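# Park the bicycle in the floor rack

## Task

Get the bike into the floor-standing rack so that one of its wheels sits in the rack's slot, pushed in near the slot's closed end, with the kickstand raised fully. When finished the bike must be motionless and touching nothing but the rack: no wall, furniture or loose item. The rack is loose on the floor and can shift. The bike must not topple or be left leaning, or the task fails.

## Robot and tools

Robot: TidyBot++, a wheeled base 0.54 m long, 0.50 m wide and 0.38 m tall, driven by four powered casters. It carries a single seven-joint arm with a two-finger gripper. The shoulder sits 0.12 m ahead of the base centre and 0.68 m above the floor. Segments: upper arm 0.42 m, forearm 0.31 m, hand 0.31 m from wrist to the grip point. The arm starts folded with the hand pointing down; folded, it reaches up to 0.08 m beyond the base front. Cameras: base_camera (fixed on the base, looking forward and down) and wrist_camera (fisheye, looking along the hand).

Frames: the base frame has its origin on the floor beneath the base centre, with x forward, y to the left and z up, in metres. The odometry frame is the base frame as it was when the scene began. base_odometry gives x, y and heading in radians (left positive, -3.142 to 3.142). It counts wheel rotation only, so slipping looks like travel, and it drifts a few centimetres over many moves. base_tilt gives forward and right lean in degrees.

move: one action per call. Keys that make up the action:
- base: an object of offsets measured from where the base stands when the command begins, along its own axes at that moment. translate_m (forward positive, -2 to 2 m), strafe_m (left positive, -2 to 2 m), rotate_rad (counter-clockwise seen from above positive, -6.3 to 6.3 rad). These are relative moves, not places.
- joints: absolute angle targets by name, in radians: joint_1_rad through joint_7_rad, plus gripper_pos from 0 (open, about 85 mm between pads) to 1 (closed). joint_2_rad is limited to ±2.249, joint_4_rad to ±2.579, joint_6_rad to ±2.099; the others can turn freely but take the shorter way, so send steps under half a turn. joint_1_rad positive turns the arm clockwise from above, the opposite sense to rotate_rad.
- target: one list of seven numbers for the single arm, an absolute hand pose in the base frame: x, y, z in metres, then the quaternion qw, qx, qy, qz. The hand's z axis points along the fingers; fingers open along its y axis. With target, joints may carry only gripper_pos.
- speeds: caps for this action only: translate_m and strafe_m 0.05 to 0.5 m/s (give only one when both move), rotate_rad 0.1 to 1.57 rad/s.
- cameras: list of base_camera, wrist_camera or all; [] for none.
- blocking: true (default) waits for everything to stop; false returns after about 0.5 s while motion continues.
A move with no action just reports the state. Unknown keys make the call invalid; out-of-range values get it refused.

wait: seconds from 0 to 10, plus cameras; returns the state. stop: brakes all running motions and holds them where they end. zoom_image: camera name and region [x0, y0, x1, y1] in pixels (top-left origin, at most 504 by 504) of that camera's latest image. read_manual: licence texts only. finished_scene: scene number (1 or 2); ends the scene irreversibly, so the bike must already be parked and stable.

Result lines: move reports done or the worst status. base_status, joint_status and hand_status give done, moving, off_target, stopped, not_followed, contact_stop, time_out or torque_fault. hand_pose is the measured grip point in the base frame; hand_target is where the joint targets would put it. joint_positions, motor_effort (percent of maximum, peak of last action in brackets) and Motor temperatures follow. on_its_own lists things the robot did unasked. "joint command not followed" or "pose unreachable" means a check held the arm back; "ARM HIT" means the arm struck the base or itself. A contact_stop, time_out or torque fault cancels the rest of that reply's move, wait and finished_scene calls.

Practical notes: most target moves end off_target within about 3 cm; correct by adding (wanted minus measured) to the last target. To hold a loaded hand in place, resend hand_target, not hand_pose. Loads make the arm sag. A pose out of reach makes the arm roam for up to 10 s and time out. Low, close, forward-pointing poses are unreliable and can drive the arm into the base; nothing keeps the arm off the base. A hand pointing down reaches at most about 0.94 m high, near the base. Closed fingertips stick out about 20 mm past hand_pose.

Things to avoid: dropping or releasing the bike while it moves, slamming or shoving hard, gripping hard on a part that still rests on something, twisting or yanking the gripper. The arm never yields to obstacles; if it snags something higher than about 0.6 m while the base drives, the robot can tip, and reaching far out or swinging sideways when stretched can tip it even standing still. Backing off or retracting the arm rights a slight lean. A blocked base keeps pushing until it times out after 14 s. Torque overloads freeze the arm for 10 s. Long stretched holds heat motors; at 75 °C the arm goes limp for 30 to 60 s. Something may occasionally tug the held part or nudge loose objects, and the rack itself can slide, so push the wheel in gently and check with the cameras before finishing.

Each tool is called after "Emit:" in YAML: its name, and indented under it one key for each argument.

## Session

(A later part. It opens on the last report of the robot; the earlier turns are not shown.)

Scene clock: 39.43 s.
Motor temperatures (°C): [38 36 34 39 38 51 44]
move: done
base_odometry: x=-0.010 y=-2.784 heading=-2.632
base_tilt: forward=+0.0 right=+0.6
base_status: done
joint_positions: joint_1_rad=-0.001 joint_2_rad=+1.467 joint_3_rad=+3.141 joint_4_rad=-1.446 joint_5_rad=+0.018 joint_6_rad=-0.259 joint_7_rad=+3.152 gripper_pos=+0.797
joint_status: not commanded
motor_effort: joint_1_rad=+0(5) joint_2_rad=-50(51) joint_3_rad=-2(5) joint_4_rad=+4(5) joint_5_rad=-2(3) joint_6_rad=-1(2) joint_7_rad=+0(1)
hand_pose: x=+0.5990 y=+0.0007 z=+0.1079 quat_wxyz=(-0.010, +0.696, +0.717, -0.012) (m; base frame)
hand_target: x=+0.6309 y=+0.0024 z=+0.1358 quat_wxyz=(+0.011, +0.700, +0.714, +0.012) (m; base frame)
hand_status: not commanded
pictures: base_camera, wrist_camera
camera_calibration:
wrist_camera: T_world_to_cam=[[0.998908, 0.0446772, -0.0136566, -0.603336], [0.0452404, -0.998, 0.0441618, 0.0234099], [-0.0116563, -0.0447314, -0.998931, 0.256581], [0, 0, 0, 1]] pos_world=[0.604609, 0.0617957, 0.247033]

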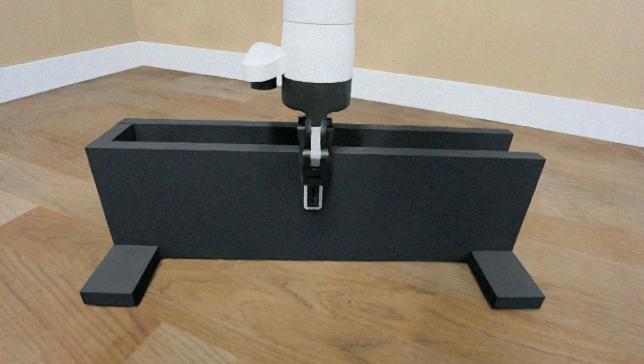

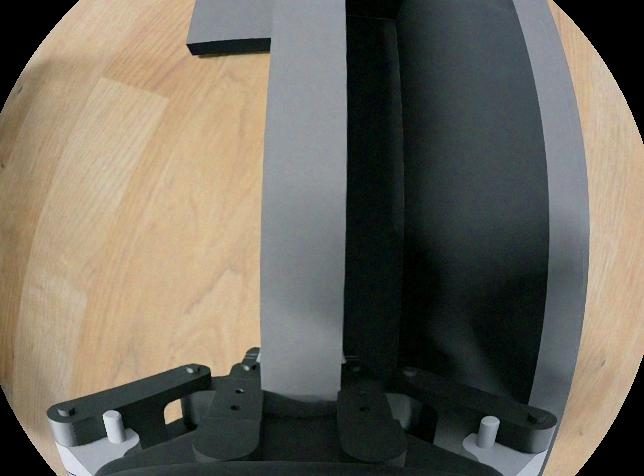

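Emit:
move:
  base: {"rotate_rad": -1.96}
  speeds: {"rotate_rad": 0.35}

Emit:
zoom_image:
  camera: "base_camera"
  region: [180, 0, 644, 200]

Scene clock: 45.87 s.
Motor temperatures (°C): [38 37 34 39 38 51 44]
move: done
base_odometry: x=-0.010 y=-2.784 heading=+1.692
base_tilt: forward=+0.0 right=+0.6
base_status: done
joint_positions: joint_1_rad=+0.008 joint_2_rad=+1.465 joint_3_rad=+3.144 joint_4_rad=-1.451 joint_5_rad=+0.018 joint_6_rad=-0.259 joint_7_rad=+3.152 gripper_pos=+0.797
joint_status: not commanded
motor_effort: joint_1_rad=-1(6) joint_2_rad=-50(52) joint_3_rad=-2(5) joint_4_rad=+5(6) joint_5_rad=-1(3) joint_6_rad=-1(2) joint_7_rad=+1(1)
hand_pose: x=+0.5975 y=-0.0056 z=+0.1088 quat_wxyz=(-0.009, +0.700, +0.714, -0.014) (m; base frame)
hand_target: x=+0.6309 y=+0.0024 z=+0.1358 quat_wxyz=(+0.011, +0.700, +0.714, +0.012) (m; base frame)
hand_status: not commanded
pictures: base_camera, wrist_camera
camera_calibration:
wrist_camera: T_world_to_cam=[[0.999256, 0.0351025, -0.0159559, -0.60158], [0.0358174, -0.998253, 0.0469822, 0.0225317], [-0.0142789, -0.0475188, -0.998768, 0.258698], [0, 0, 0, 1]] pos_world=[0.60402, 0.0559023, 0.247722]

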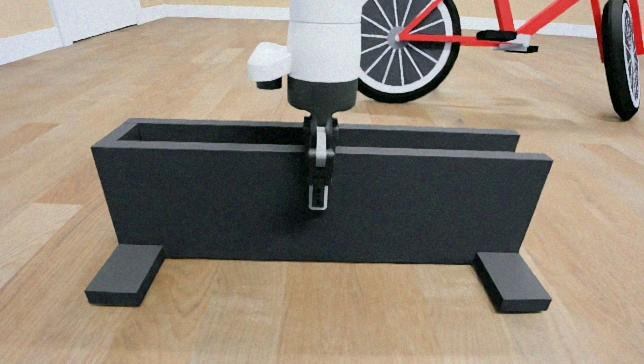

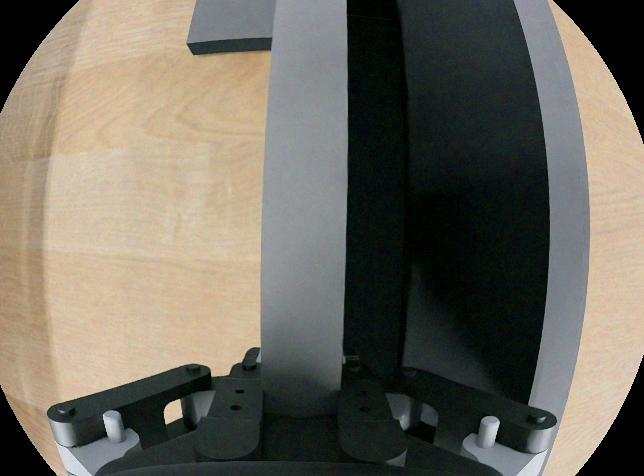

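Scaled by 1.086.

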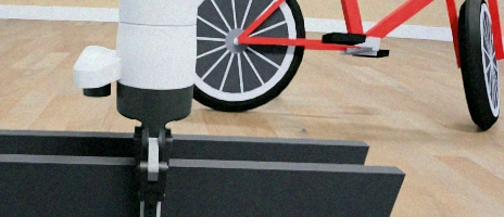

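Emit:
move:
  base: {"rotate_rad": -0.09}
  speeds: {"rotate_rad": 0.3}
  cameras: []

Emit:
move:
  base: {"strafe_m": 0.42}
  speeds: {"strafe_m": 0.15}

Emit:
move:
  base: {"translate_m": 0.45}
  speeds: {"translate_m": 0.15}

Scene clock: 47.30 s.
Motor temperatures (°C): [38 37 34 39 38 51 44]
move: done
base_odometry: x=-0.010 y=-2.784 heading=+1.602
base_tilt: forward=+0.0 right=+0.6
base_status: done
joint_positions: joint_1_rad=+0.010 joint_2_rad=+1.463 joint_3_rad=+3.146 joint_4_rad=-1.453 joint_5_rad=+0.018 joint_6_rad=-0.259 joint_7_rad=+3.152 gripper_pos=+0.797
joint_status: not commanded
motor_effort: joint_1_rad=-1(5) joint_2_rad=-51(53) joint_3_rad=-2(4) joint_4_rad=+5(6) joint_5_rad=-1(3) joint_6_rad=+0(1) joint_7_rad=+1(1)
hand_pose: x=+0.5972 y=-0.0074 z=+0.1095 quat_wxyz=(-0.009, +0.701, +0.713, -0.015) (m; base frame)
hand_target: x=+0.6309 y=+0.0024 z=+0.1358 quat_wxyz=(+0.011, +0.700, +0.714, +0.012) (m; base frame)
hand_status: not commanded
pictures: none
No camera images: "cameras" was empty.

Scene clock: 50.77 s.
Motor temperatures (°C): [38 37 34 39 38 51 44]
move: done
base_odometry: x=-0.430 y=-2.797 heading=+1.601
base_tilt: forward=+0.0 right=+0.6
base_status: done
joint_positions: joint_1_rad=+0.001 joint_2_rad=+1.463 joint_3_rad=+3.145 joint_4_rad=-1.453 joint_5_rad=+0.018 joint_6_rad=-0.259 joint_7_rad=+3.152 gripper_pos=+0.797
joint_status: not commanded
motor_effort: joint_1_rad=+0(4) joint_2_rad=-52(52) joint_3_rad=-1(4) joint_4_rad=+6(6) joint_5_rad=-1(2) joint_6_rad=+1(1) joint_7_rad=+1(1)
hand_pose: x=+0.5971 y=-0.0027 z=+0.1095 quat_wxyz=(-0.009, +0.697, +0.716, -0.015) (m; base frame)
hand_target: x=+0.6309 y=+0.0024 z=+0.1358 quat_wxyz=(+0.011, +0.700, +0.714, +0.012) (m; base frame)
hand_status: not commanded
pictures: base_camera, wrist_camera
camera_calibration:
wrist_camera: T_world_to_cam=[[0.998984, 0.0419394, -0.0165146, -0.601059], [0.0426839, -0.997951, 0.0476582, 0.0212189], [-0.014482, -0.0483146, -0.998727, 0.259569], [0, 0, 0, 1]] pos_world=[0.603301, 0.0589245, 0.248301]

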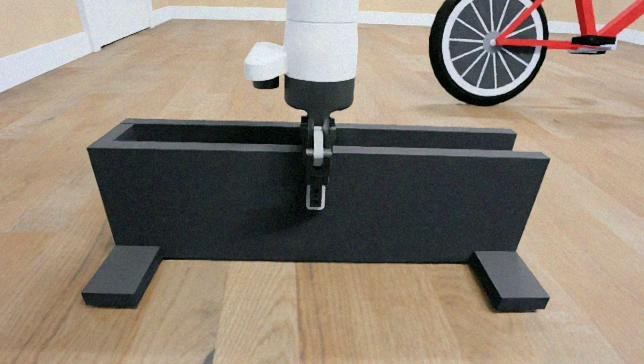

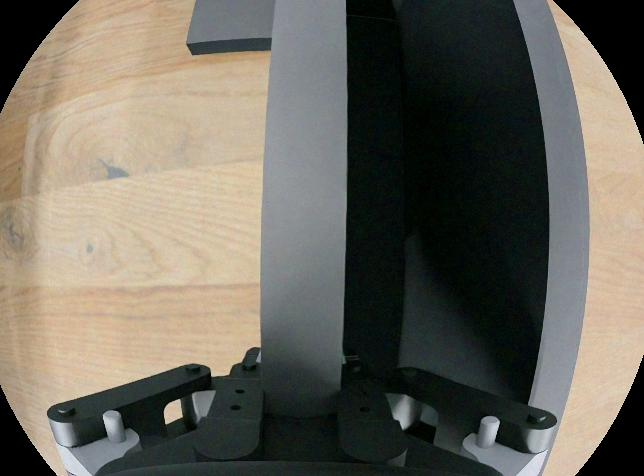

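Scene clock: 54.43 s.
Motor temperatures (°C): [38 38 34 39 38 51 44]
move: done
base_odometry: x=-0.443 y=-2.347 heading=+1.601
base_tilt: forward=+0.0 right=+0.6
base_status: done
joint_positions: joint_1_rad=+0.001 joint_2_rad=+1.460 joint_3_rad=+3.144 joint_4_rad=-1.462 joint_5_rad=+0.018 joint_6_rad=-0.259 joint_7_rad=+3.152 gripper_pos=+0.797
joint_status: not commanded
motor_effort: joint_1_rad=+0(2) joint_2_rad=-52(53) joint_3_rad=-1(3) joint_4_rad=+5(9) joint_5_rad=-1(3) joint_6_rad=+0(2) joint_7_rad=+0(1)
hand_pose: x=+0.5932 y=-0.0020 z=+0.1104 quat_wxyz=(-0.012, +0.697, +0.716, -0.016) (m; base frame)
hand_target: x=+0.6309 y=+0.0024 z=+0.1358 quat_wxyz=(+0.011, +0.700, +0.714, +0.012) (m; base frame)
hand_status: not commanded
pictures: base_camera, wrist_camera
camera_calibration:
wrist_camera: T_world_to_cam=[[0.998859, 0.0420756, -0.0226055, -0.596392], [0.0430885, -0.997995, 0.0463643, 0.0219003], [-0.0206093, -0.0472854, -0.998669, 0.264118], [0, 0, 0, 1]] pos_world=[0.600211, 0.0594389, 0.24927]

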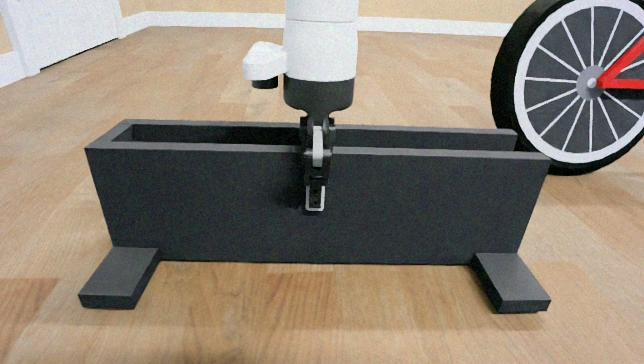

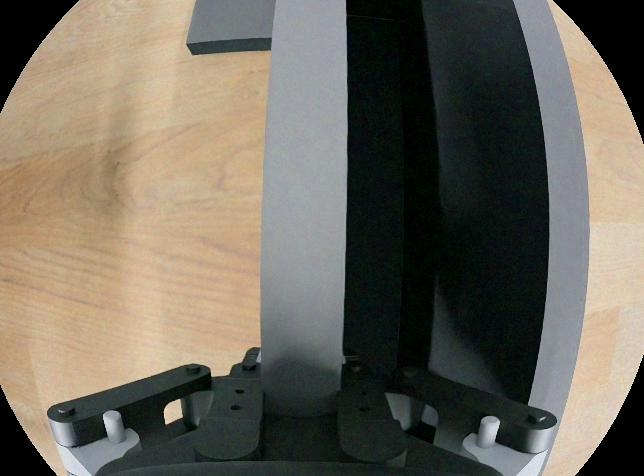

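Emit:
move:
  base: {"translate_m": 0.2}
  speeds: {"translate_m": 0.12}

Emit:
zoom_image:
  camera: "base_camera"
  region: [444, 0, 644, 300]

Scene clock: 57.10 s.
Motor temperatures (°C): [38 38 34 39 38 51 44]
move: done
base_odometry: x=-0.450 y=-2.147 heading=+1.602
base_tilt: forward=+0.0 right=+0.6
base_status: done
joint_positions: joint_1_rad=+0.001 joint_2_rad=+1.458 joint_3_rad=+3.144 joint_4_rad=-1.462 joint_5_rad=+0.018 joint_6_rad=-0.259 joint_7_rad=+3.152 gripper_pos=+0.797
joint_status: not commanded
motor_effort: joint_1_rad=+0(1) joint_2_rad=-52(53) joint_3_rad=-1(2) joint_4_rad=+5(8) joint_5_rad=-1(3) joint_6_rad=+1(2) joint_7_rad=+1(1)
hand_pose: x=+0.5942 y=-0.0020 z=+0.1112 quat_wxyz=(-0.011, +0.697, +0.716, -0.016) (m; base frame)
hand_target: x=+0.6309 y=+0.0024 z=+0.1358 quat_wxyz=(+0.011, +0.700, +0.714, +0.012) (m; base frame)
hand_status: not commanded
pictures: base_camera, wrist_camera
camera_calibration:
wrist_camera: T_world_to_cam=[[0.998896, 0.0420874, -0.0208698, -0.597583], [0.043018, -0.997998, 0.0463536, 0.0219169], [-0.0188771, -0.0472002, -0.998707, 0.263915], [0, 0, 0, 1]] pos_world=[0.600963, 0.0594806, 0.250086]

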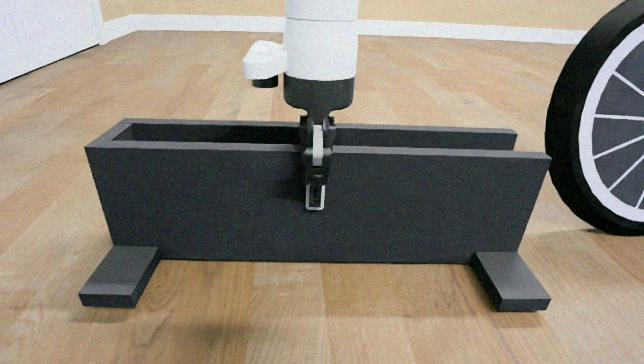

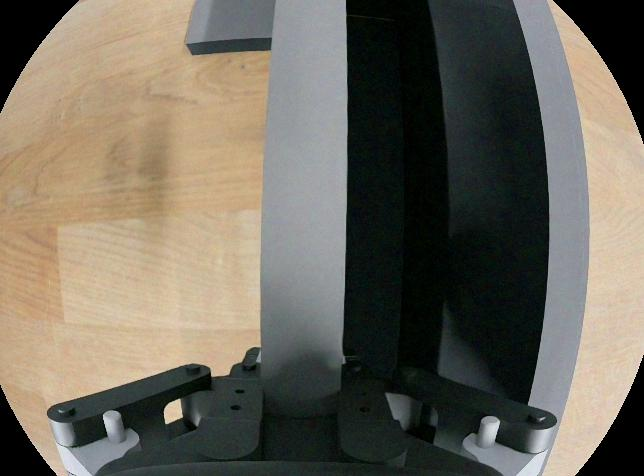

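Scaled by 1.680.

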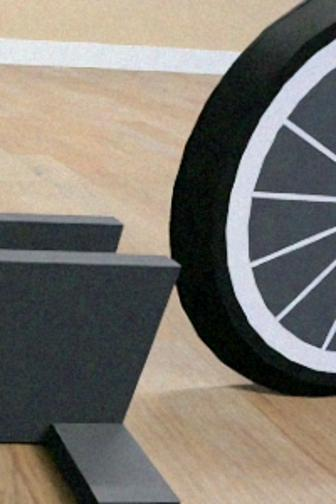

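Emit:
move:
  base: {"translate_m": 0.06}
  speeds: {"translate_m": 0.12}
  cameras: ["base_camera"]

Emit:
zoom_image:
  camera: "base_camera"
  region: [444, 0, 644, 300]

Scene clock: 58.33 s.
Motor temperatures (°C): [38 38 34 39 38 51 44]
move: done
base_odometry: x=-0.452 y=-2.087 heading=+1.602
base_tilt: forward=+0.0 right=+0.6
base_status: done
joint_positions: joint_1_rad=+0.001 joint_2_rad=+1.459 joint_3_rad=+3.144 joint_4_rad=-1.463 joint_5_rad=+0.018 joint_6_rad=-0.259 joint_7_rad=+3.152 gripper_pos=+0.797
joint_status: not commanded
motor_effort: joint_1_rad=+0(1) joint_2_rad=-52(54) joint_3_rad=-1(2) joint_4_rad=+6(8) joint_5_rad=-1(3) joint_6_rad=+1(2) joint_7_rad=+1(1)
hand_pose: x=+0.5935 y=-0.0020 z=+0.1110 quat_wxyz=(-0.012, +0.697, +0.716, -0.016) (m; base frame)
hand_target: x=+0.6309 y=+0.0024 z=+0.1358 quat_wxyz=(+0.011, +0.700, +0.714, +0.012) (m; base frame)
hand_status: not commanded
pictures: base_camera

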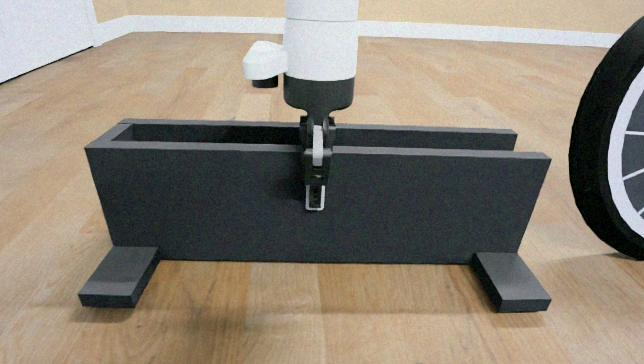

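Scaled by 1.680.

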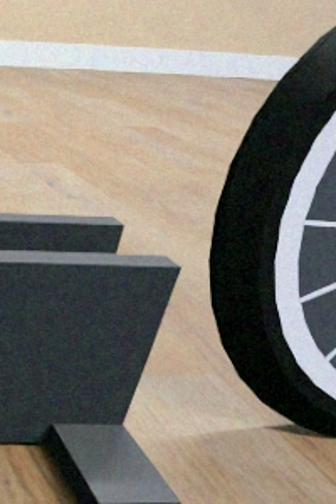

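Emit:
move:
  joints: {"joint_2_rad":1.48,"joint_4_rad":-1.42,"joint_6_rad":-0.245}
  cameras: []

Emit:
move:
  joints: {"gripper_pos":0.4}
  cameras: ["base_camera"]

Emit:
move:
  joints: {"joint_2_rad":1.27,"joint_4_rad":-1.55,"joint_6_rad":-0.31}
  cameras: ["wrist_camera"]

Emit:
move:
  joints: {"joint_1_rad":0.56,"joint_7_rad":3.72,"joint_2_rad":0.8,"joint_4_rad":-1.32,"joint_6_rad":-1.02}

Scene clock: 59.57 s.
Motor temperatures (°C): [38 38 34 39 38 51 44]
move: done
base_odometry: x=-0.452 y=-2.087 heading=+1.602
base_tilt: forward=+0.0 right=+0.6
base_status: not commanded
joint_positions: joint_1_rad=+0.001 joint_2_rad=+1.469 joint_3_rad=+3.144 joint_4_rad=-1.445 joint_5_rad=+0.018 joint_6_rad=-0.259 joint_7_rad=+3.152 gripper_pos=+0.797
joint_status: all done
motor_effort: joint_1_rad=+0(1) joint_2_rad=-44(52) joint_3_rad=+0(2) joint_4_rad=+6(7) joint_5_rad=-2(2) joint_6_rad=+0(1) joint_7_rad=+0(1)
hand_pose: x=+0.5988 y=-0.0019 z=+0.1074 quat_wxyz=(-0.009, +0.697, +0.717, -0.013) (m; base frame)
hand_target: x=+0.6122 y=+0.0024 z=+0.1034 quat_wxyz=(-0.002, +0.701, +0.714, -0.001) (m; base frame)
hand_status: not commanded
pictures: none
No camera images: "cameras" was empty.

Scene clock: 60.60 s.
Motor temperatures (°C): [38 38 34 39 38 51 44]
move: done
base_odometry: x=-0.452 y=-2.087 heading=+1.602
base_tilt: forward=+0.0 right=+0.6
base_status: not commanded
joint_positions: joint_1_rad=+0.001 joint_2_rad=+1.471 joint_3_rad=+3.144 joint_4_rad=-1.429 joint_5_rad=+0.018 joint_6_rad=-0.259 joint_7_rad=+3.152 gripper_pos=+0.400
joint_status: all done
motor_effort: joint_1_rad=+0(1) joint_2_rad=-42(46) joint_3_rad=-1(2) joint_4_rad=+5(8) joint_5_rad=-1(2) joint_6_rad=+1(3) joint_7_rad=+1(1)
hand_pose: x=+0.6069 y=-0.0019 z=+0.1070 quat_wxyz=(-0.004, +0.697, +0.717, -0.009) (m; base frame)
hand_target: x=+0.6122 y=+0.0024 z=+0.1034 quat_wxyz=(-0.002, +0.701, +0.714, -0.001) (m; base frame)
hand_status: not commanded
pictures: base_camera

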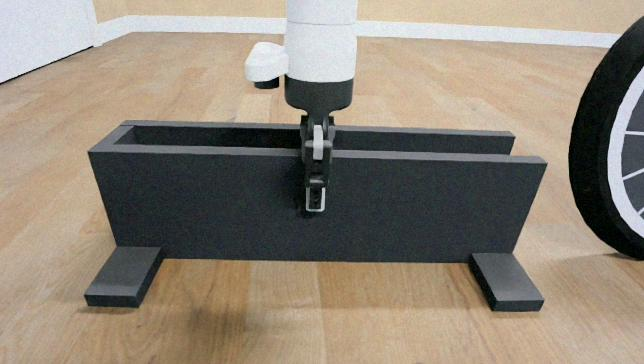

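Scene clock: 61.87 s.
Motor temperatures (°C): [38 38 34 39 38 51 44]
move: done
base_odometry: x=-0.452 y=-2.087 heading=+1.602
base_tilt: forward=+0.0 right=+0.6
base_status: not commanded
joint_positions: joint_1_rad=+0.001 joint_2_rad=+1.285 joint_3_rad=+3.144 joint_4_rad=-1.542 joint_5_rad=+0.018 joint_6_rad=-0.281 joint_7_rad=+3.152 gripper_pos=+0.400
joint_status: all done
motor_effort: joint_1_rad=+0(1) joint_2_rad=-42(46) joint_3_rad=-2(2) joint_4_rad=+5(7) joint_5_rad=-1(2) joint_6_rad=+0(2) joint_7_rad=+0(1)
hand_pose: x=+0.6301 y=-0.0021 z=+0.1904 quat_wxyz=(+0.014, +0.698, +0.716, +0.009) (m; base frame)
hand_target: x=+0.6238 y=+0.0023 z=+0.1970 quat_wxyz=(+0.004, +0.700, +0.714, +0.005) (m; base frame)
hand_status: not commanded
pictures: wrist_camera
camera_calibration:
wrist_camera: T_world_to_cam=[[0.997863, 0.0418073, 0.0502202, -0.644721], [0.0393184, -0.997997, 0.0495654, 0.0183603], [0.0521918, -0.0474849, -0.997507, 0.298634], [0, 0, 0, 1]] pos_world=[0.627035, 0.0594581, 0.329358]

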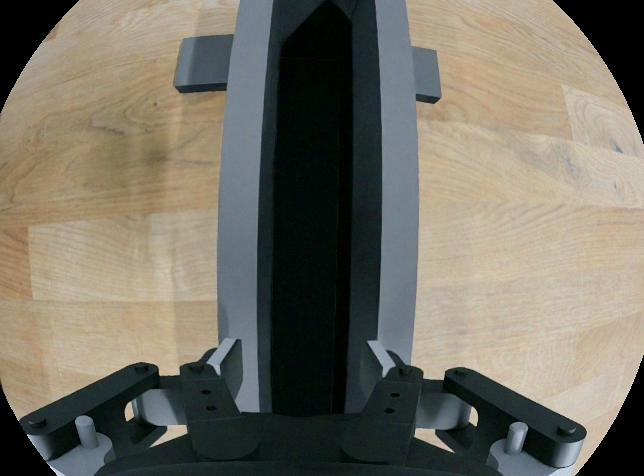

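Scene clock: 64.00 s.
Motor temperatures (°C): [38 39 34 39 38 51 44]
move: done
base_odometry: x=-0.452 y=-2.087 heading=+1.602
base_tilt: forward=+0.0 right=+0.6
base_status: not commanded
joint_positions: joint_1_rad=+0.550 joint_2_rad=+0.815 joint_3_rad=+3.144 joint_4_rad=-1.331 joint_5_rad=+0.018 joint_6_rad=-0.974 joint_7_rad=+3.674 gripper_pos=+0.400
joint_status: all done
motor_effort: joint_1_rad=+0(4) joint_2_rad=-42(46) joint_3_rad=-1(3) joint_4_rad=+15(15) joint_5_rad=-1(3) joint_6_rad=+0(1) joint_7_rad=+1(2)
hand_pose: x=+0.6084 y=-0.3052 z=+0.4883 quat_wxyz=(+0.012, +0.710, +0.704, -0.005) (m; base frame)
hand_target: x=+0.6035 y=-0.3011 z=+0.4996 quat_wxyz=(+0.001, +0.700, +0.714, +0.001) (m; base frame)
hand_status: not commanded
pictures: base_camera, wrist_camera
camera_calibration:
wrist_camera: T_world_to_cam=[[0.999605, 0.00699447, 0.0272376, -0.625782], [0.00516645, -0.997765, 0.0666152, -0.285526], [0.0276427, -0.0664481, -0.997407, 0.591653], [0, 0, 0, 1]] pos_world=[0.610655, -0.241197, 0.626184]

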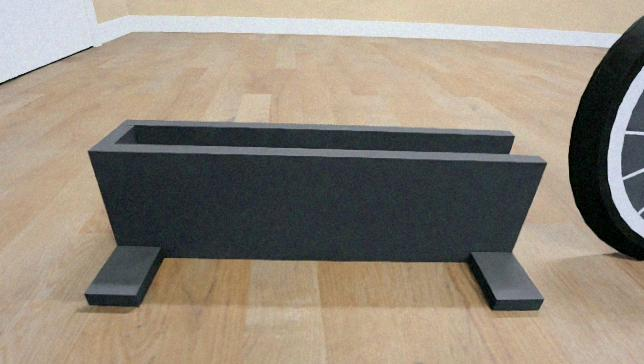

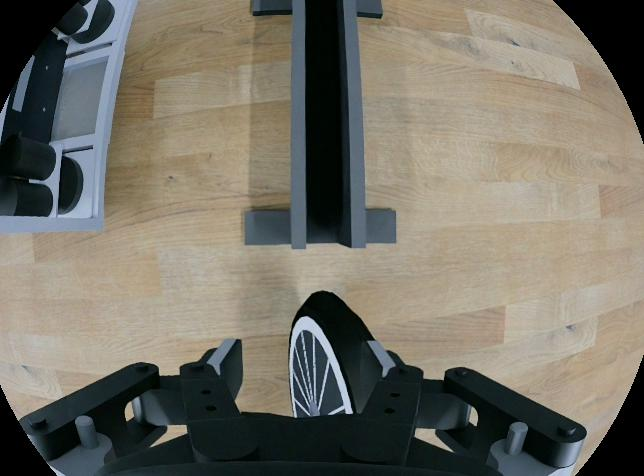

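Emit:
zoom_image:
  camera: "wrist_camera"
  region: [240, 180, 440, 420]

Scaled by 2.100.

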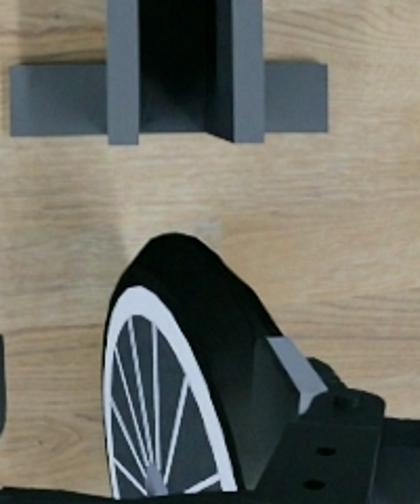

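Emit:
move:
  base: {"translate_m": -0.12}
  joints: {"joint_1_rad":0,"joint_7_rad":3.14,"joint_2_rad":-0.3,"joint_4_rad":-1.8,"joint_6_rad":-1.0}
  cameras: []

Emit:
move:
  base: {"strafe_m": -0.7}
  joints: {"joint_7_rad":1.57,"gripper_pos":0}

Scene clock: 67.60 s.
Motor temperatures (°C): [38 39 34 39 38 51 44]
move: done
base_odometry: x=-0.448 y=-2.207 heading=+1.602
base_tilt: forward=+0.0 right=+0.6
base_status: done
joint_positions: joint_1_rad=+0.020 joint_2_rad=-0.282 joint_3_rad=+3.143 joint_4_rad=-1.786 joint_5_rad=+0.018 joint_6_rad=-0.976 joint_7_rad=+3.187 gripper_pos=+0.400
joint_status: all done
motor_effort: joint_1_rad=+0(3) joint_2_rad=-8(45) joint_3_rad=+0(2) joint_4_rad=+20(21) joint_5_rad=-1(3) joint_6_rad=+5(6) joint_7_rad=+0(1)
hand_pose: x=+0.5066 y=-0.0113 z=+0.8615 quat_wxyz=(+0.243, +0.659, +0.679, +0.216) (m; base frame)
hand_target: x=+0.4945 y=+0.0020 z=+0.8566 quat_wxyz=(+0.223, +0.671, +0.671, +0.223) (m; base frame)
hand_status: not commanded
pictures: none
No camera images: "cameras" was empty.

Scene clock: 70.37 s.
Motor temperatures (°C): [38 39 34 39 38 51 44]
move: done
base_odometry: x=+0.252 y=-2.185 heading=+1.601
base_tilt: forward=+0.0 right=+0.6
base_status: done
joint_positions: joint_1_rad=+0.016 joint_2_rad=-0.283 joint_3_rad=+3.142 joint_4_rad=-1.787 joint_5_rad=+0.018 joint_6_rad=-0.976 joint_7_rad=+1.614 gripper_pos=+0.000
joint_status: all done
motor_effort: joint_1_rad=+0(1) joint_2_rad=-8(9) joint_3_rad=+0(2) joint_4_rad=+20(21) joint_5_rad=-2(2) joint_6_rad=+6(6) joint_7_rad=+1(2)
hand_pose: x=+0.5064 y=-0.0100 z=+0.8611 quat_wxyz=(+0.018, +0.946, +0.015, +0.324) (m; base frame)
hand_target: x=+0.4945 y=+0.0020 z=+0.8566 quat_wxyz=(+0.000, +0.949, +0.000, +0.315) (m; base frame)
hand_status: not commanded
pictures: base_camera, wrist_camera
camera_calibration:
wrist_camera: T_world_to_cam=[[0.0171811, -0.997564, 0.067614, -0.0833266], [-0.813785, -0.0532412, -0.578723, 0.964532], [0.580913, -0.0450802, -0.812717, 0.546993], [0, 0, 0, 1]] pos_world=[0.468598, -0.00711228, 1.00838]

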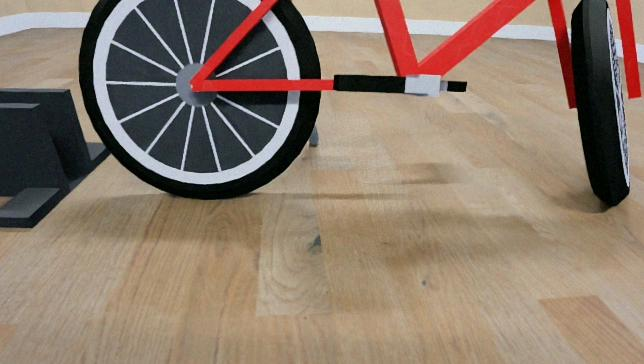

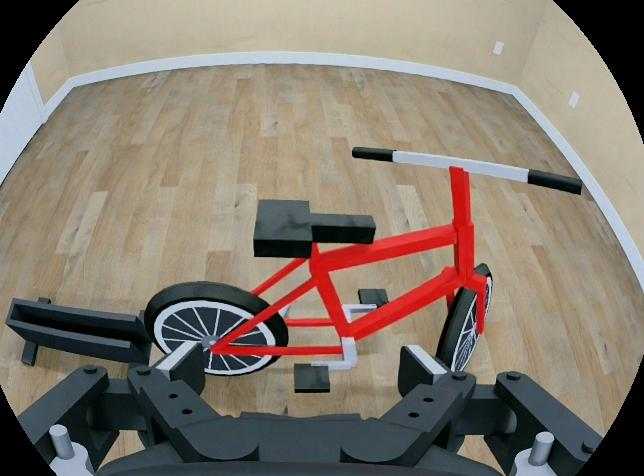

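Emit:
zoom_image:
  camera: "wrist_camera"
  region: [240, 130, 600, 400]

Emit:
zoom_image:
  camera: "base_camera"
  region: [60, 0, 480, 240]

Emit:
zoom_image:
  camera: "base_camera"
  region: [400, 0, 644, 240]

Scaled by 1.400.

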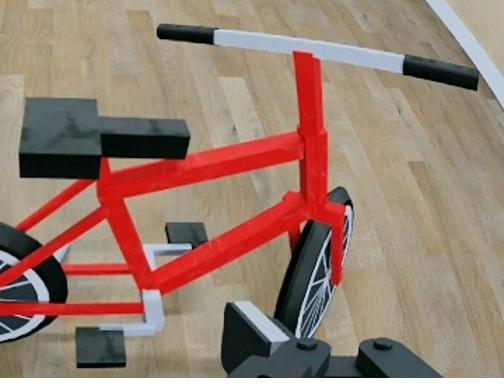

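Scaled by 1.200.

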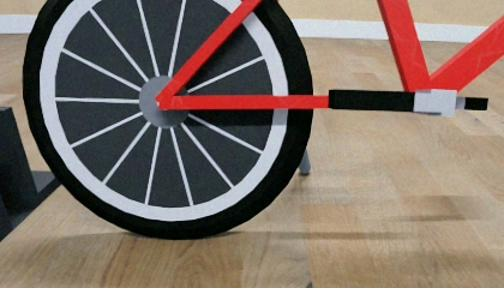

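Scaled by 2.066.

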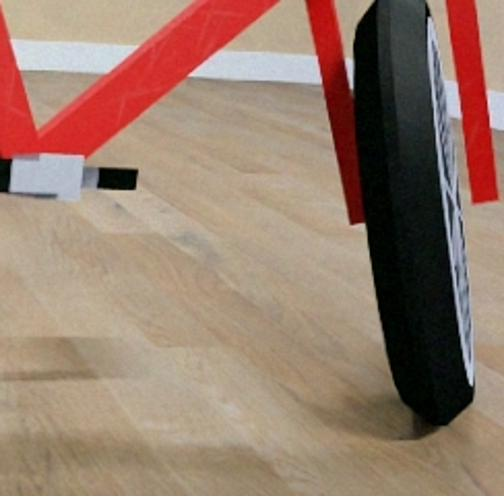

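Emit:
zoom_image:
  camera: "wrist_camera"
  region: [240, 180, 400, 300]

Scaled by 3.150.

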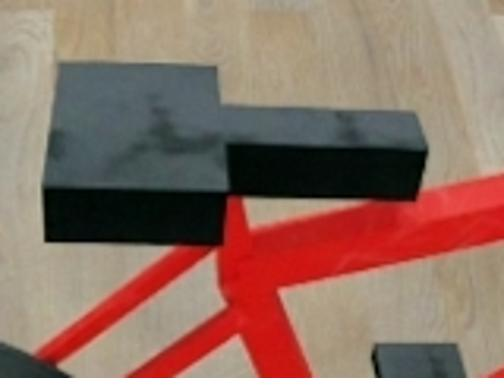

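Emit:
move:
  base: {"translate_m": 0.25, "strafe_m": -0.08}
  joints: {"joint_1_rad":0,"joint_2_rad":0.6,"joint_3_rad":3.14,"joint_4_rad":-0.9,"joint_5_rad":0,"joint_6_rad":-1.85,"joint_7_rad":3.14,"gripper_pos":0.25}

Scene clock: 74.73 s.
Motor temperatures (°C): [38 39 34 39 38 51 44]
move: done
base_odometry: x=+0.324 y=-1.933 heading=+1.601
base_tilt: forward=+0.0 right=+0.6
base_status: done
joint_positions: joint_1_rad=+0.016 joint_2_rad=+0.582 joint_3_rad=+3.142 joint_4_rad=-0.912 joint_5_rad=+0.018 joint_6_rad=-1.806 joint_7_rad=+3.093 gripper_pos=+0.250
joint_status: all done
motor_effort: joint_1_rad=+0(1) joint_2_rad=-36(38) joint_3_rad=+0(1) joint_4_rad=+16(21) joint_5_rad=-1(3) joint_6_rad=-1(6) joint_7_rad=+0(1)
hand_pose: x=+0.6147 y=-0.0125 z=+0.7499 quat_wxyz=(-0.048, +0.728, +0.680, -0.063) (m; base frame)
hand_target: x=+0.6057 y=+0.0019 z=+0.7468 quat_wxyz=(-0.074, +0.703, +0.703, -0.073) (m; base frame)
hand_status: not commanded
pictures: base_camera, wrist_camera
camera_calibration:
wrist_camera: T_world_to_cam=[[0.988763, -0.0537901, -0.139482, -0.510271], [-0.0451421, -0.9969, 0.0644425, 0.0215836], [-0.142516, -0.0574218, -0.988126, 0.969635], [0, 0, 0, 1]] pos_world=[0.6437, 0.0497473, 0.885556]

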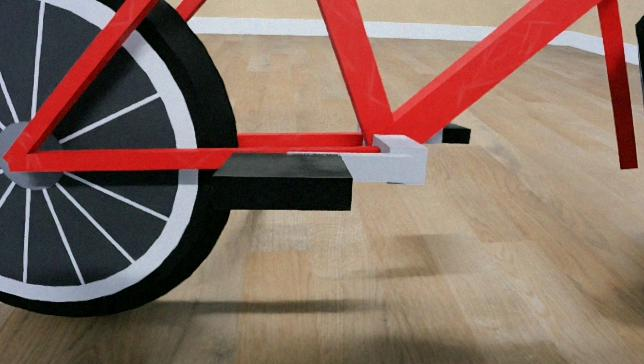

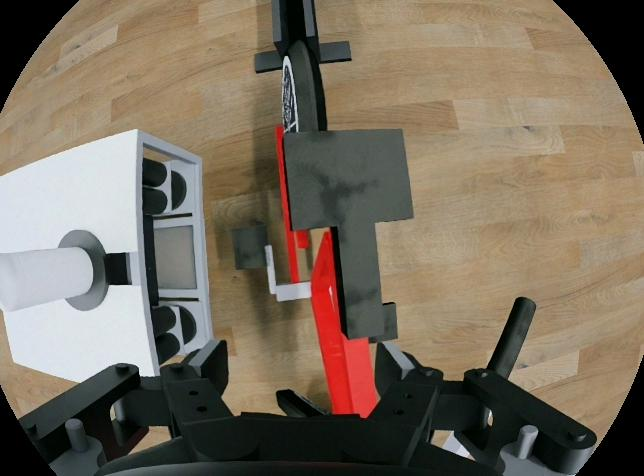

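Emit:
move:
  joints: {"joint_2_rad":0.844,"joint_4_rad":-1.01,"joint_6_rad":-1.60,"joint_7_rad":3.23}
  cameras: ["wrist_camera"]

Emit:
zoom_image:
  camera: "wrist_camera"
  region: [180, 160, 480, 460]

Scene clock: 76.63 s.
Motor temperatures (°C): [38 39 34 39 38 51 44]
move: done
base_odometry: x=+0.324 y=-1.933 heading=+1.601
base_tilt: forward=+0.0 right=+0.6
base_status: not commanded
joint_positions: joint_1_rad=+0.016 joint_2_rad=+0.847 joint_3_rad=+3.142 joint_4_rad=-1.007 joint_5_rad=+0.018 joint_6_rad=-1.644 joint_7_rad=+3.185 gripper_pos=+0.250
joint_status: all done
motor_effort: joint_1_rad=+0(1) joint_2_rad=-43(50) joint_3_rad=-1(1) joint_4_rad=+14(17) joint_5_rad=-1(2) joint_6_rad=-3(4) joint_7_rad=+1(1)
hand_pose: x=+0.6275 y=-0.0129 z=+0.5809 quat_wxyz=(-0.123, +0.686, +0.706, -0.128) (m; base frame)
hand_target: x=+0.6396 y=+0.0020 z=+0.5773 quat_wxyz=(-0.115, +0.666, +0.729, -0.105) (m; base frame)
hand_status: not commanded
pictures: wrist_camera
camera_calibration:
wrist_camera: T_world_to_cam=[[0.942181, 0.0413394, -0.332544, -0.403977], [0.0566321, -0.997731, 0.0364225, -0.0149166], [-0.330283, -0.0531492, -0.942384, 0.89575], [0, 0, 0, 1]] pos_world=[0.677315, 0.0494258, 0.710344]

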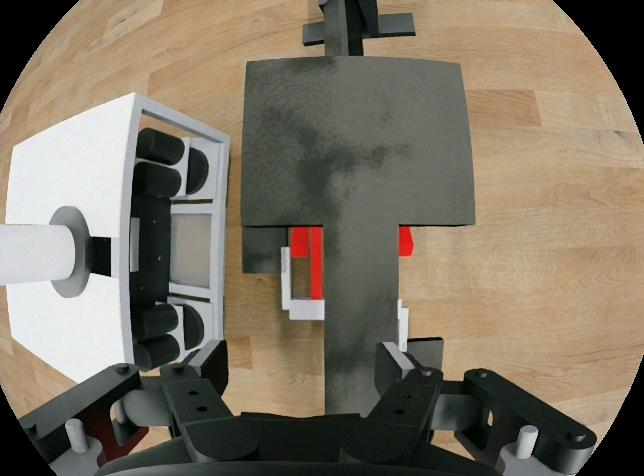

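Scaled by 1.680.

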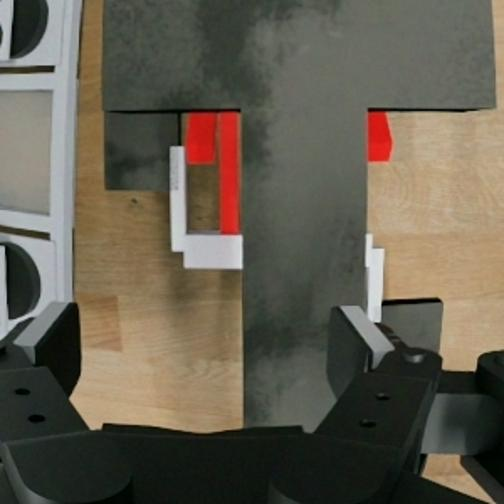

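Emit:
move:
  base: {"translate_m": 0.028}
  cameras: ["wrist_camera"]

Emit:
zoom_image:
  camera: "wrist_camera"
  region: [180, 160, 480, 460]

Scene clock: 78.00 s.
Motor temperatures (°C): [38 39 34 39 38 51 44]
move: done
base_odometry: x=+0.324 y=-1.905 heading=+1.601
base_tilt: forward=+0.0 right=+0.6
base_status: done
joint_positions: joint_1_rad=+0.016 joint_2_rad=+0.847 joint_3_rad=+3.142 joint_4_rad=-1.007 joint_5_rad=+0.018 joint_6_rad=-1.639 joint_7_rad=+3.186 gripper_pos=+0.250
joint_status: not commanded
motor_effort: joint_1_rad=+0(1) joint_2_rad=-42(45) joint_3_rad=+0(1) joint_4_rad=+14(15) joint_5_rad=-1(2) joint_6_rad=-3(4) joint_7_rad=+1(1)
hand_pose: x=+0.6289 y=-0.0128 z=+0.5804 quat_wxyz=(-0.121, +0.686, +0.706, -0.126) (m; base frame)
hand_target: x=+0.6396 y=+0.0020 z=+0.5773 quat_wxyz=(-0.115, +0.666, +0.729, -0.105) (m; base frame)
hand_status: not commanded
pictures: wrist_camera
camera_calibration:
wrist_camera: T_world_to_cam=[[0.94374, 0.0424429, -0.327952, -0.40913], [0.0575464, -0.997676, 0.0364828, -0.0154791], [-0.325642, -0.0533028, -0.94399, 0.893742], [0, 0, 0, 1]] pos_world=[0.678043, 0.0495604, 0.710073]

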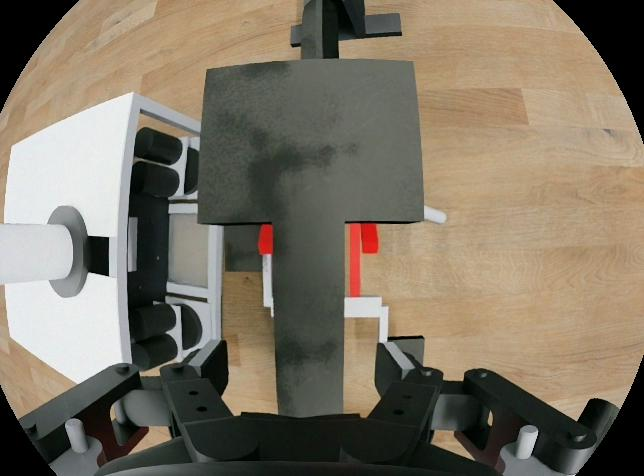

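Scaled by 1.680.

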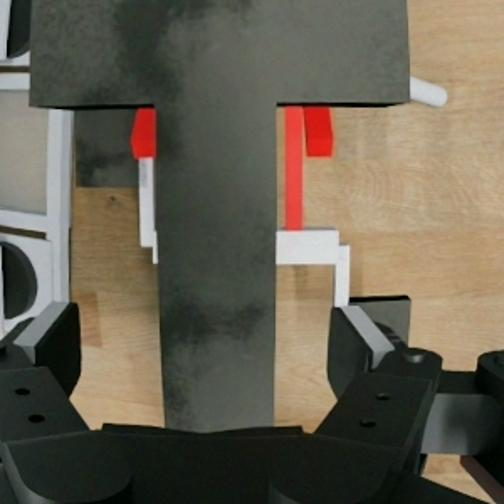

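Emit:
move:
  joints: {"joint_2_rad":0.86,"joint_4_rad":-1.134,"joint_6_rad":-1.459}
  cameras: ["wrist_camera"]

Emit:
zoom_image:
  camera: "wrist_camera"
  region: [180, 160, 480, 460]

Scene clock: 79.10 s.
Motor temperatures (°C): [38 39 34 39 38 51 44]
move: done
base_odometry: x=+0.324 y=-1.905 heading=+1.601
base_tilt: forward=+0.0 right=+0.6
base_status: not commanded
joint_positions: joint_1_rad=+0.016 joint_2_rad=+0.849 joint_3_rad=+3.142 joint_4_rad=-1.124 joint_5_rad=+0.018 joint_6_rad=-1.508 joint_7_rad=+3.186 gripper_pos=+0.250
joint_status: all done
motor_effort: joint_1_rad=+0(1) joint_2_rad=-42(45) joint_3_rad=-1(1) joint_4_rad=+14(15) joint_5_rad=-1(2) joint_6_rad=-3(4) joint_7_rad=+1(1)
hand_pose: x=+0.6202 y=-0.0126 z=+0.5430 quat_wxyz=(-0.117, +0.686, +0.708, -0.122) (m; base frame)
hand_target: x=+0.6291 y=+0.0021 z=+0.5309 quat_wxyz=(-0.115, +0.667, +0.729, -0.104) (m; base frame)
hand_status: not commanded
pictures: wrist_camera
camera_calibration:
wrist_camera: T_world_to_cam=[[0.947312, 0.0448202, -0.317162, -0.421204], [0.059425, -0.997564, 0.0365208, -0.0146742], [-0.314752, -0.0534439, -0.947668, 0.85085], [0, 0, 0, 1]] pos_world=[0.667691, 0.0497127, 0.67327]

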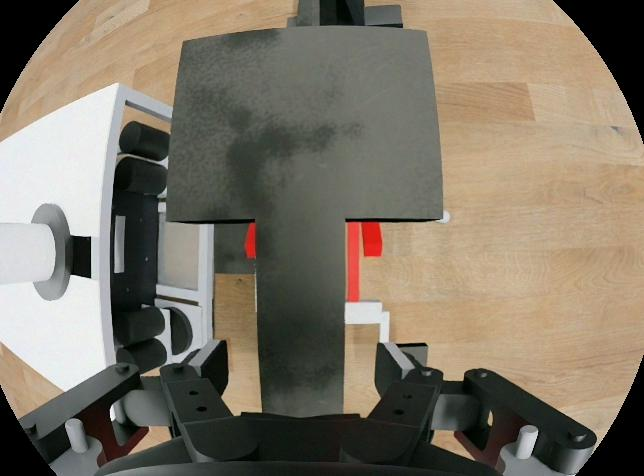

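Scaled by 1.680.

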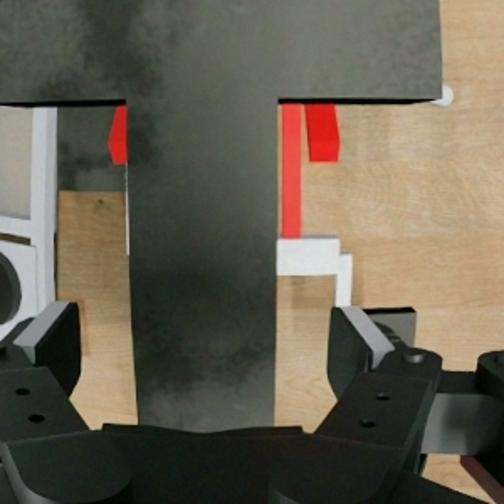

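Emit:
move:
  joints: {"joint_2_rad":0.88,"joint_4_rad":-1.183,"joint_6_rad":-1.389}
  cameras: ["wrist_camera"]

Emit:
move:
  joints: {"gripper_pos":0.7}

Emit:
zoom_image:
  camera: "wrist_camera"
  region: [180, 160, 480, 460]

Scene clock: 80.13 s.
Motor temperatures (°C): [38 39 34 39 38 51 44]
move: done
base_odometry: x=+0.324 y=-1.905 heading=+1.601
base_tilt: forward=+0.0 right=+0.6
base_status: not commanded
joint_positions: joint_1_rad=+0.016 joint_2_rad=+0.863 joint_3_rad=+3.142 joint_4_rad=-1.174 joint_5_rad=+0.018 joint_6_rad=-1.433 joint_7_rad=+3.186 gripper_pos=+0.250
joint_status: all done
motor_effort: joint_1_rad=+0(0) joint_2_rad=-42(44) joint_3_rad=-1(1) joint_4_rad=+13(14) joint_5_rad=-1(2) joint_6_rad=-3(4) joint_7_rad=+1(1)
hand_pose: x=+0.6193 y=-0.0126 z=+0.5194 quat_wxyz=(-0.113, +0.686, +0.709, -0.118) (m; base frame)
hand_target: x=+0.6252 y=+0.0021 z=+0.5049 quat_wxyz=(-0.114, +0.667, +0.729, -0.104) (m; base frame)
hand_status: not commanded
pictures: wrist_camera
camera_calibration:
wrist_camera: T_world_to_cam=[[0.951016, 0.0461759, -0.305674, -0.436047], [0.0602806, -0.997501, 0.0368605, -0.0144137], [-0.303208, -0.0534811, -0.951423, 0.822984], [0, 0, 0, 1]] pos_world=[0.665091, 0.0497713, 0.650249]

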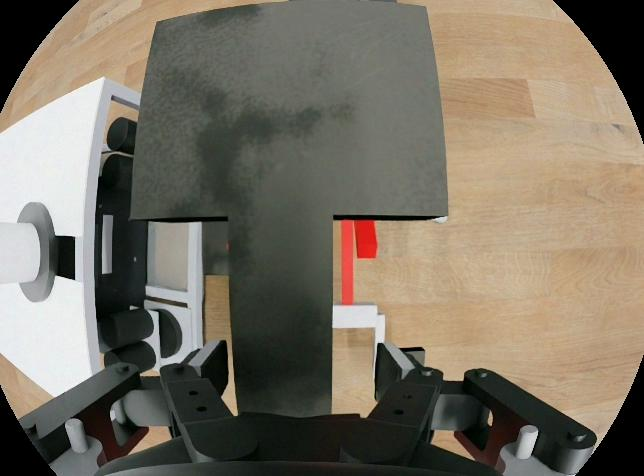

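Scene clock: 81.00 s.
Motor temperatures (°C): [38 39 34 39 38 51 44]
move: off_target
base_odometry: x=+0.324 y=-1.905 heading=+1.601
base_tilt: forward=+0.0 right=+0.6
base_status: not commanded
joint_positions: joint_1_rad=+0.015 joint_2_rad=+0.859 joint_3_rad=+3.143 joint_4_rad=-1.186 joint_5_rad=+0.018 joint_6_rad=-1.437 joint_7_rad=+3.189 gripper_pos=+0.576
joint_status: gripper_pos off_target (ended at +0.576, target +0.700)
motor_effort: joint_1_rad=-2(5) joint_2_rad=-35(42) joint_3_rad=-2(4) joint_4_rad=+15(17) joint_5_rad=-4(5) joint_6_rad=+2(7) joint_7_rad=+1(1)
hand_pose: x=+0.6131 y=-0.0121 z=+0.5195 quat_wxyz=(-0.117, +0.684, +0.710, -0.123) (m; base frame)
hand_target: x=+0.6252 y=+0.0021 z=+0.5049 quat_wxyz=(-0.114, +0.667, +0.729, -0.104) (m; base frame)
hand_status: not commanded
pictures: base_camera, wrist_camera
camera_calibration:
wrist_camera: T_world_to_cam=[[0.946791, 0.0502697, -0.317899, -0.421224], [0.0646881, -0.997293, 0.0349557, -0.0152316], [-0.315282, -0.05366, -0.94748, 0.826615], [0, 0, 0, 1]] pos_world=[0.660412, 0.0503406, 0.649826]

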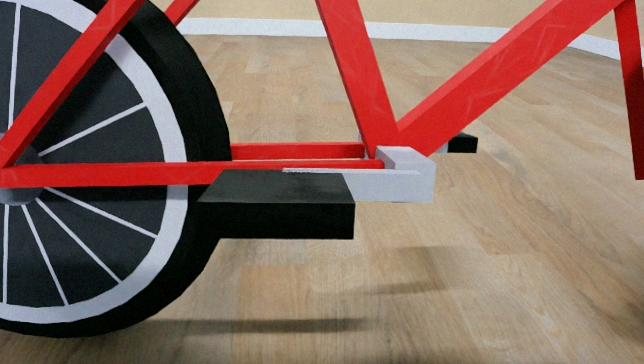

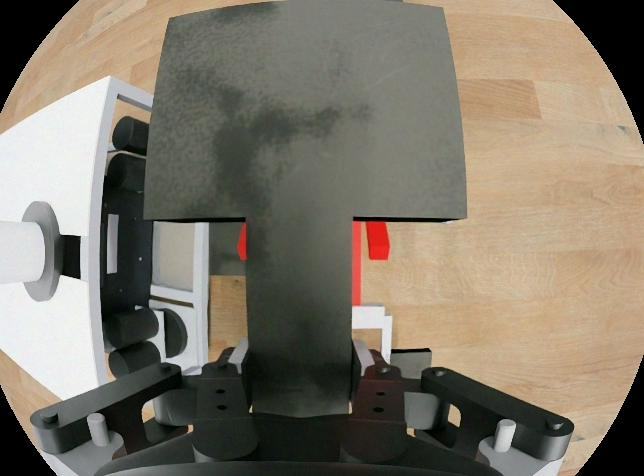

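Scaled by 1.680.

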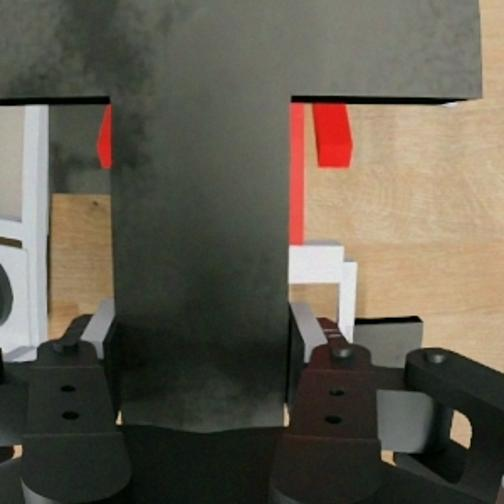

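Emit:
move:
  joints: {"gripper_pos":0.85}
  cameras: []

Emit:
move:
  joints: {"joint_2_rad":0.754,"joint_4_rad":-1.414,"joint_6_rad":-1.214}

Scene clock: 82.57 s.
Motor temperatures (°C): [38 39 34 39 38 51 44]
move: off_target
base_odometry: x=+0.324 y=-1.905 heading=+1.601
base_tilt: forward=+0.0 right=+0.6
base_status: not commanded
joint_positions: joint_1_rad=+0.015 joint_2_rad=+0.859 joint_3_rad=+3.143 joint_4_rad=-1.186 joint_5_rad=+0.018 joint_6_rad=-1.437 joint_7_rad=+3.189 gripper_pos=+0.576
joint_status: gripper_pos off_target (ended at +0.576, target +0.850)
motor_effort: joint_1_rad=-2(2) joint_2_rad=-35(35) joint_3_rad=-2(3) joint_4_rad=+15(15) joint_5_rad=-3(4) joint_6_rad=+2(2) joint_7_rad=+1(1)
hand_pose: x=+0.6131 y=-0.0121 z=+0.5195 quat_wxyz=(-0.117, +0.684, +0.710, -0.123) (m; base frame)
hand_target: x=+0.6252 y=+0.0021 z=+0.5049 quat_wxyz=(-0.114, +0.667, +0.729, -0.104) (m; base frame)
hand_status: not commanded
pictures: none
No camera images: "cameras" was empty.

Scene clock: 83.83 s.
Motor temperatures (°C): [38 39 34 39 38 51 44]
move: off_target
base_odometry: x=+0.324 y=-1.905 heading=+1.601
base_tilt: forward=+0.0 right=+0.6
base_status: not commanded
joint_positions: joint_1_rad=+0.009 joint_2_rad=+0.758 joint_3_rad=+3.142 joint_4_rad=-1.370 joint_5_rad=+0.009 joint_6_rad=-1.255 joint_7_rad=+3.194 gripper_pos=+0.580
joint_status: joint_4_rad off_target (ended at -1.370, target -1.414); the others done
motor_effort: joint_1_rad=-1(3) joint_2_rad=-35(36) joint_3_rad=-2(3) joint_4_rad=+7(15) joint_5_rad=+1(5) joint_6_rad=-3(3) joint_7_rad=+5(6)
hand_pose: x=+0.6007 y=-0.0061 z=+0.5188 quat_wxyz=(-0.085, +0.685, +0.718, -0.086) (m; base frame)
hand_target: x=+0.5929 y=+0.0021 z=+0.5094 quat_wxyz=(-0.089, +0.670, +0.733, -0.081) (m; base frame)
hand_status: not commanded
pictures: base_camera, wrist_camera
camera_calibration:
wrist_camera: T_world_to_cam=[[0.973118, 0.0610746, -0.222061, -0.475436], [0.0699862, -0.997019, 0.0324789, -0.0103133], [-0.219416, -0.0471471, -0.974492, 0.778845], [0, 0, 0, 1]] pos_world=[0.634268, 0.0554747, 0.653737]

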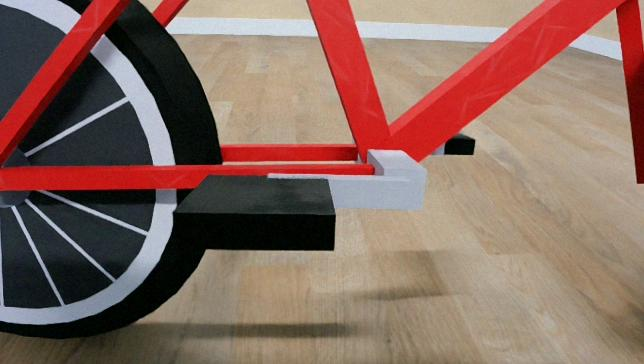

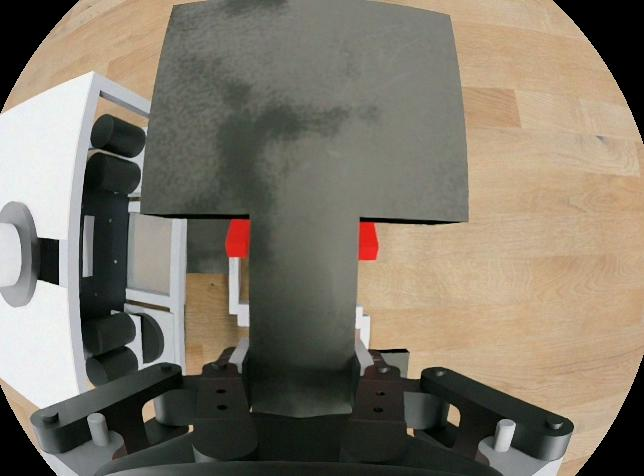

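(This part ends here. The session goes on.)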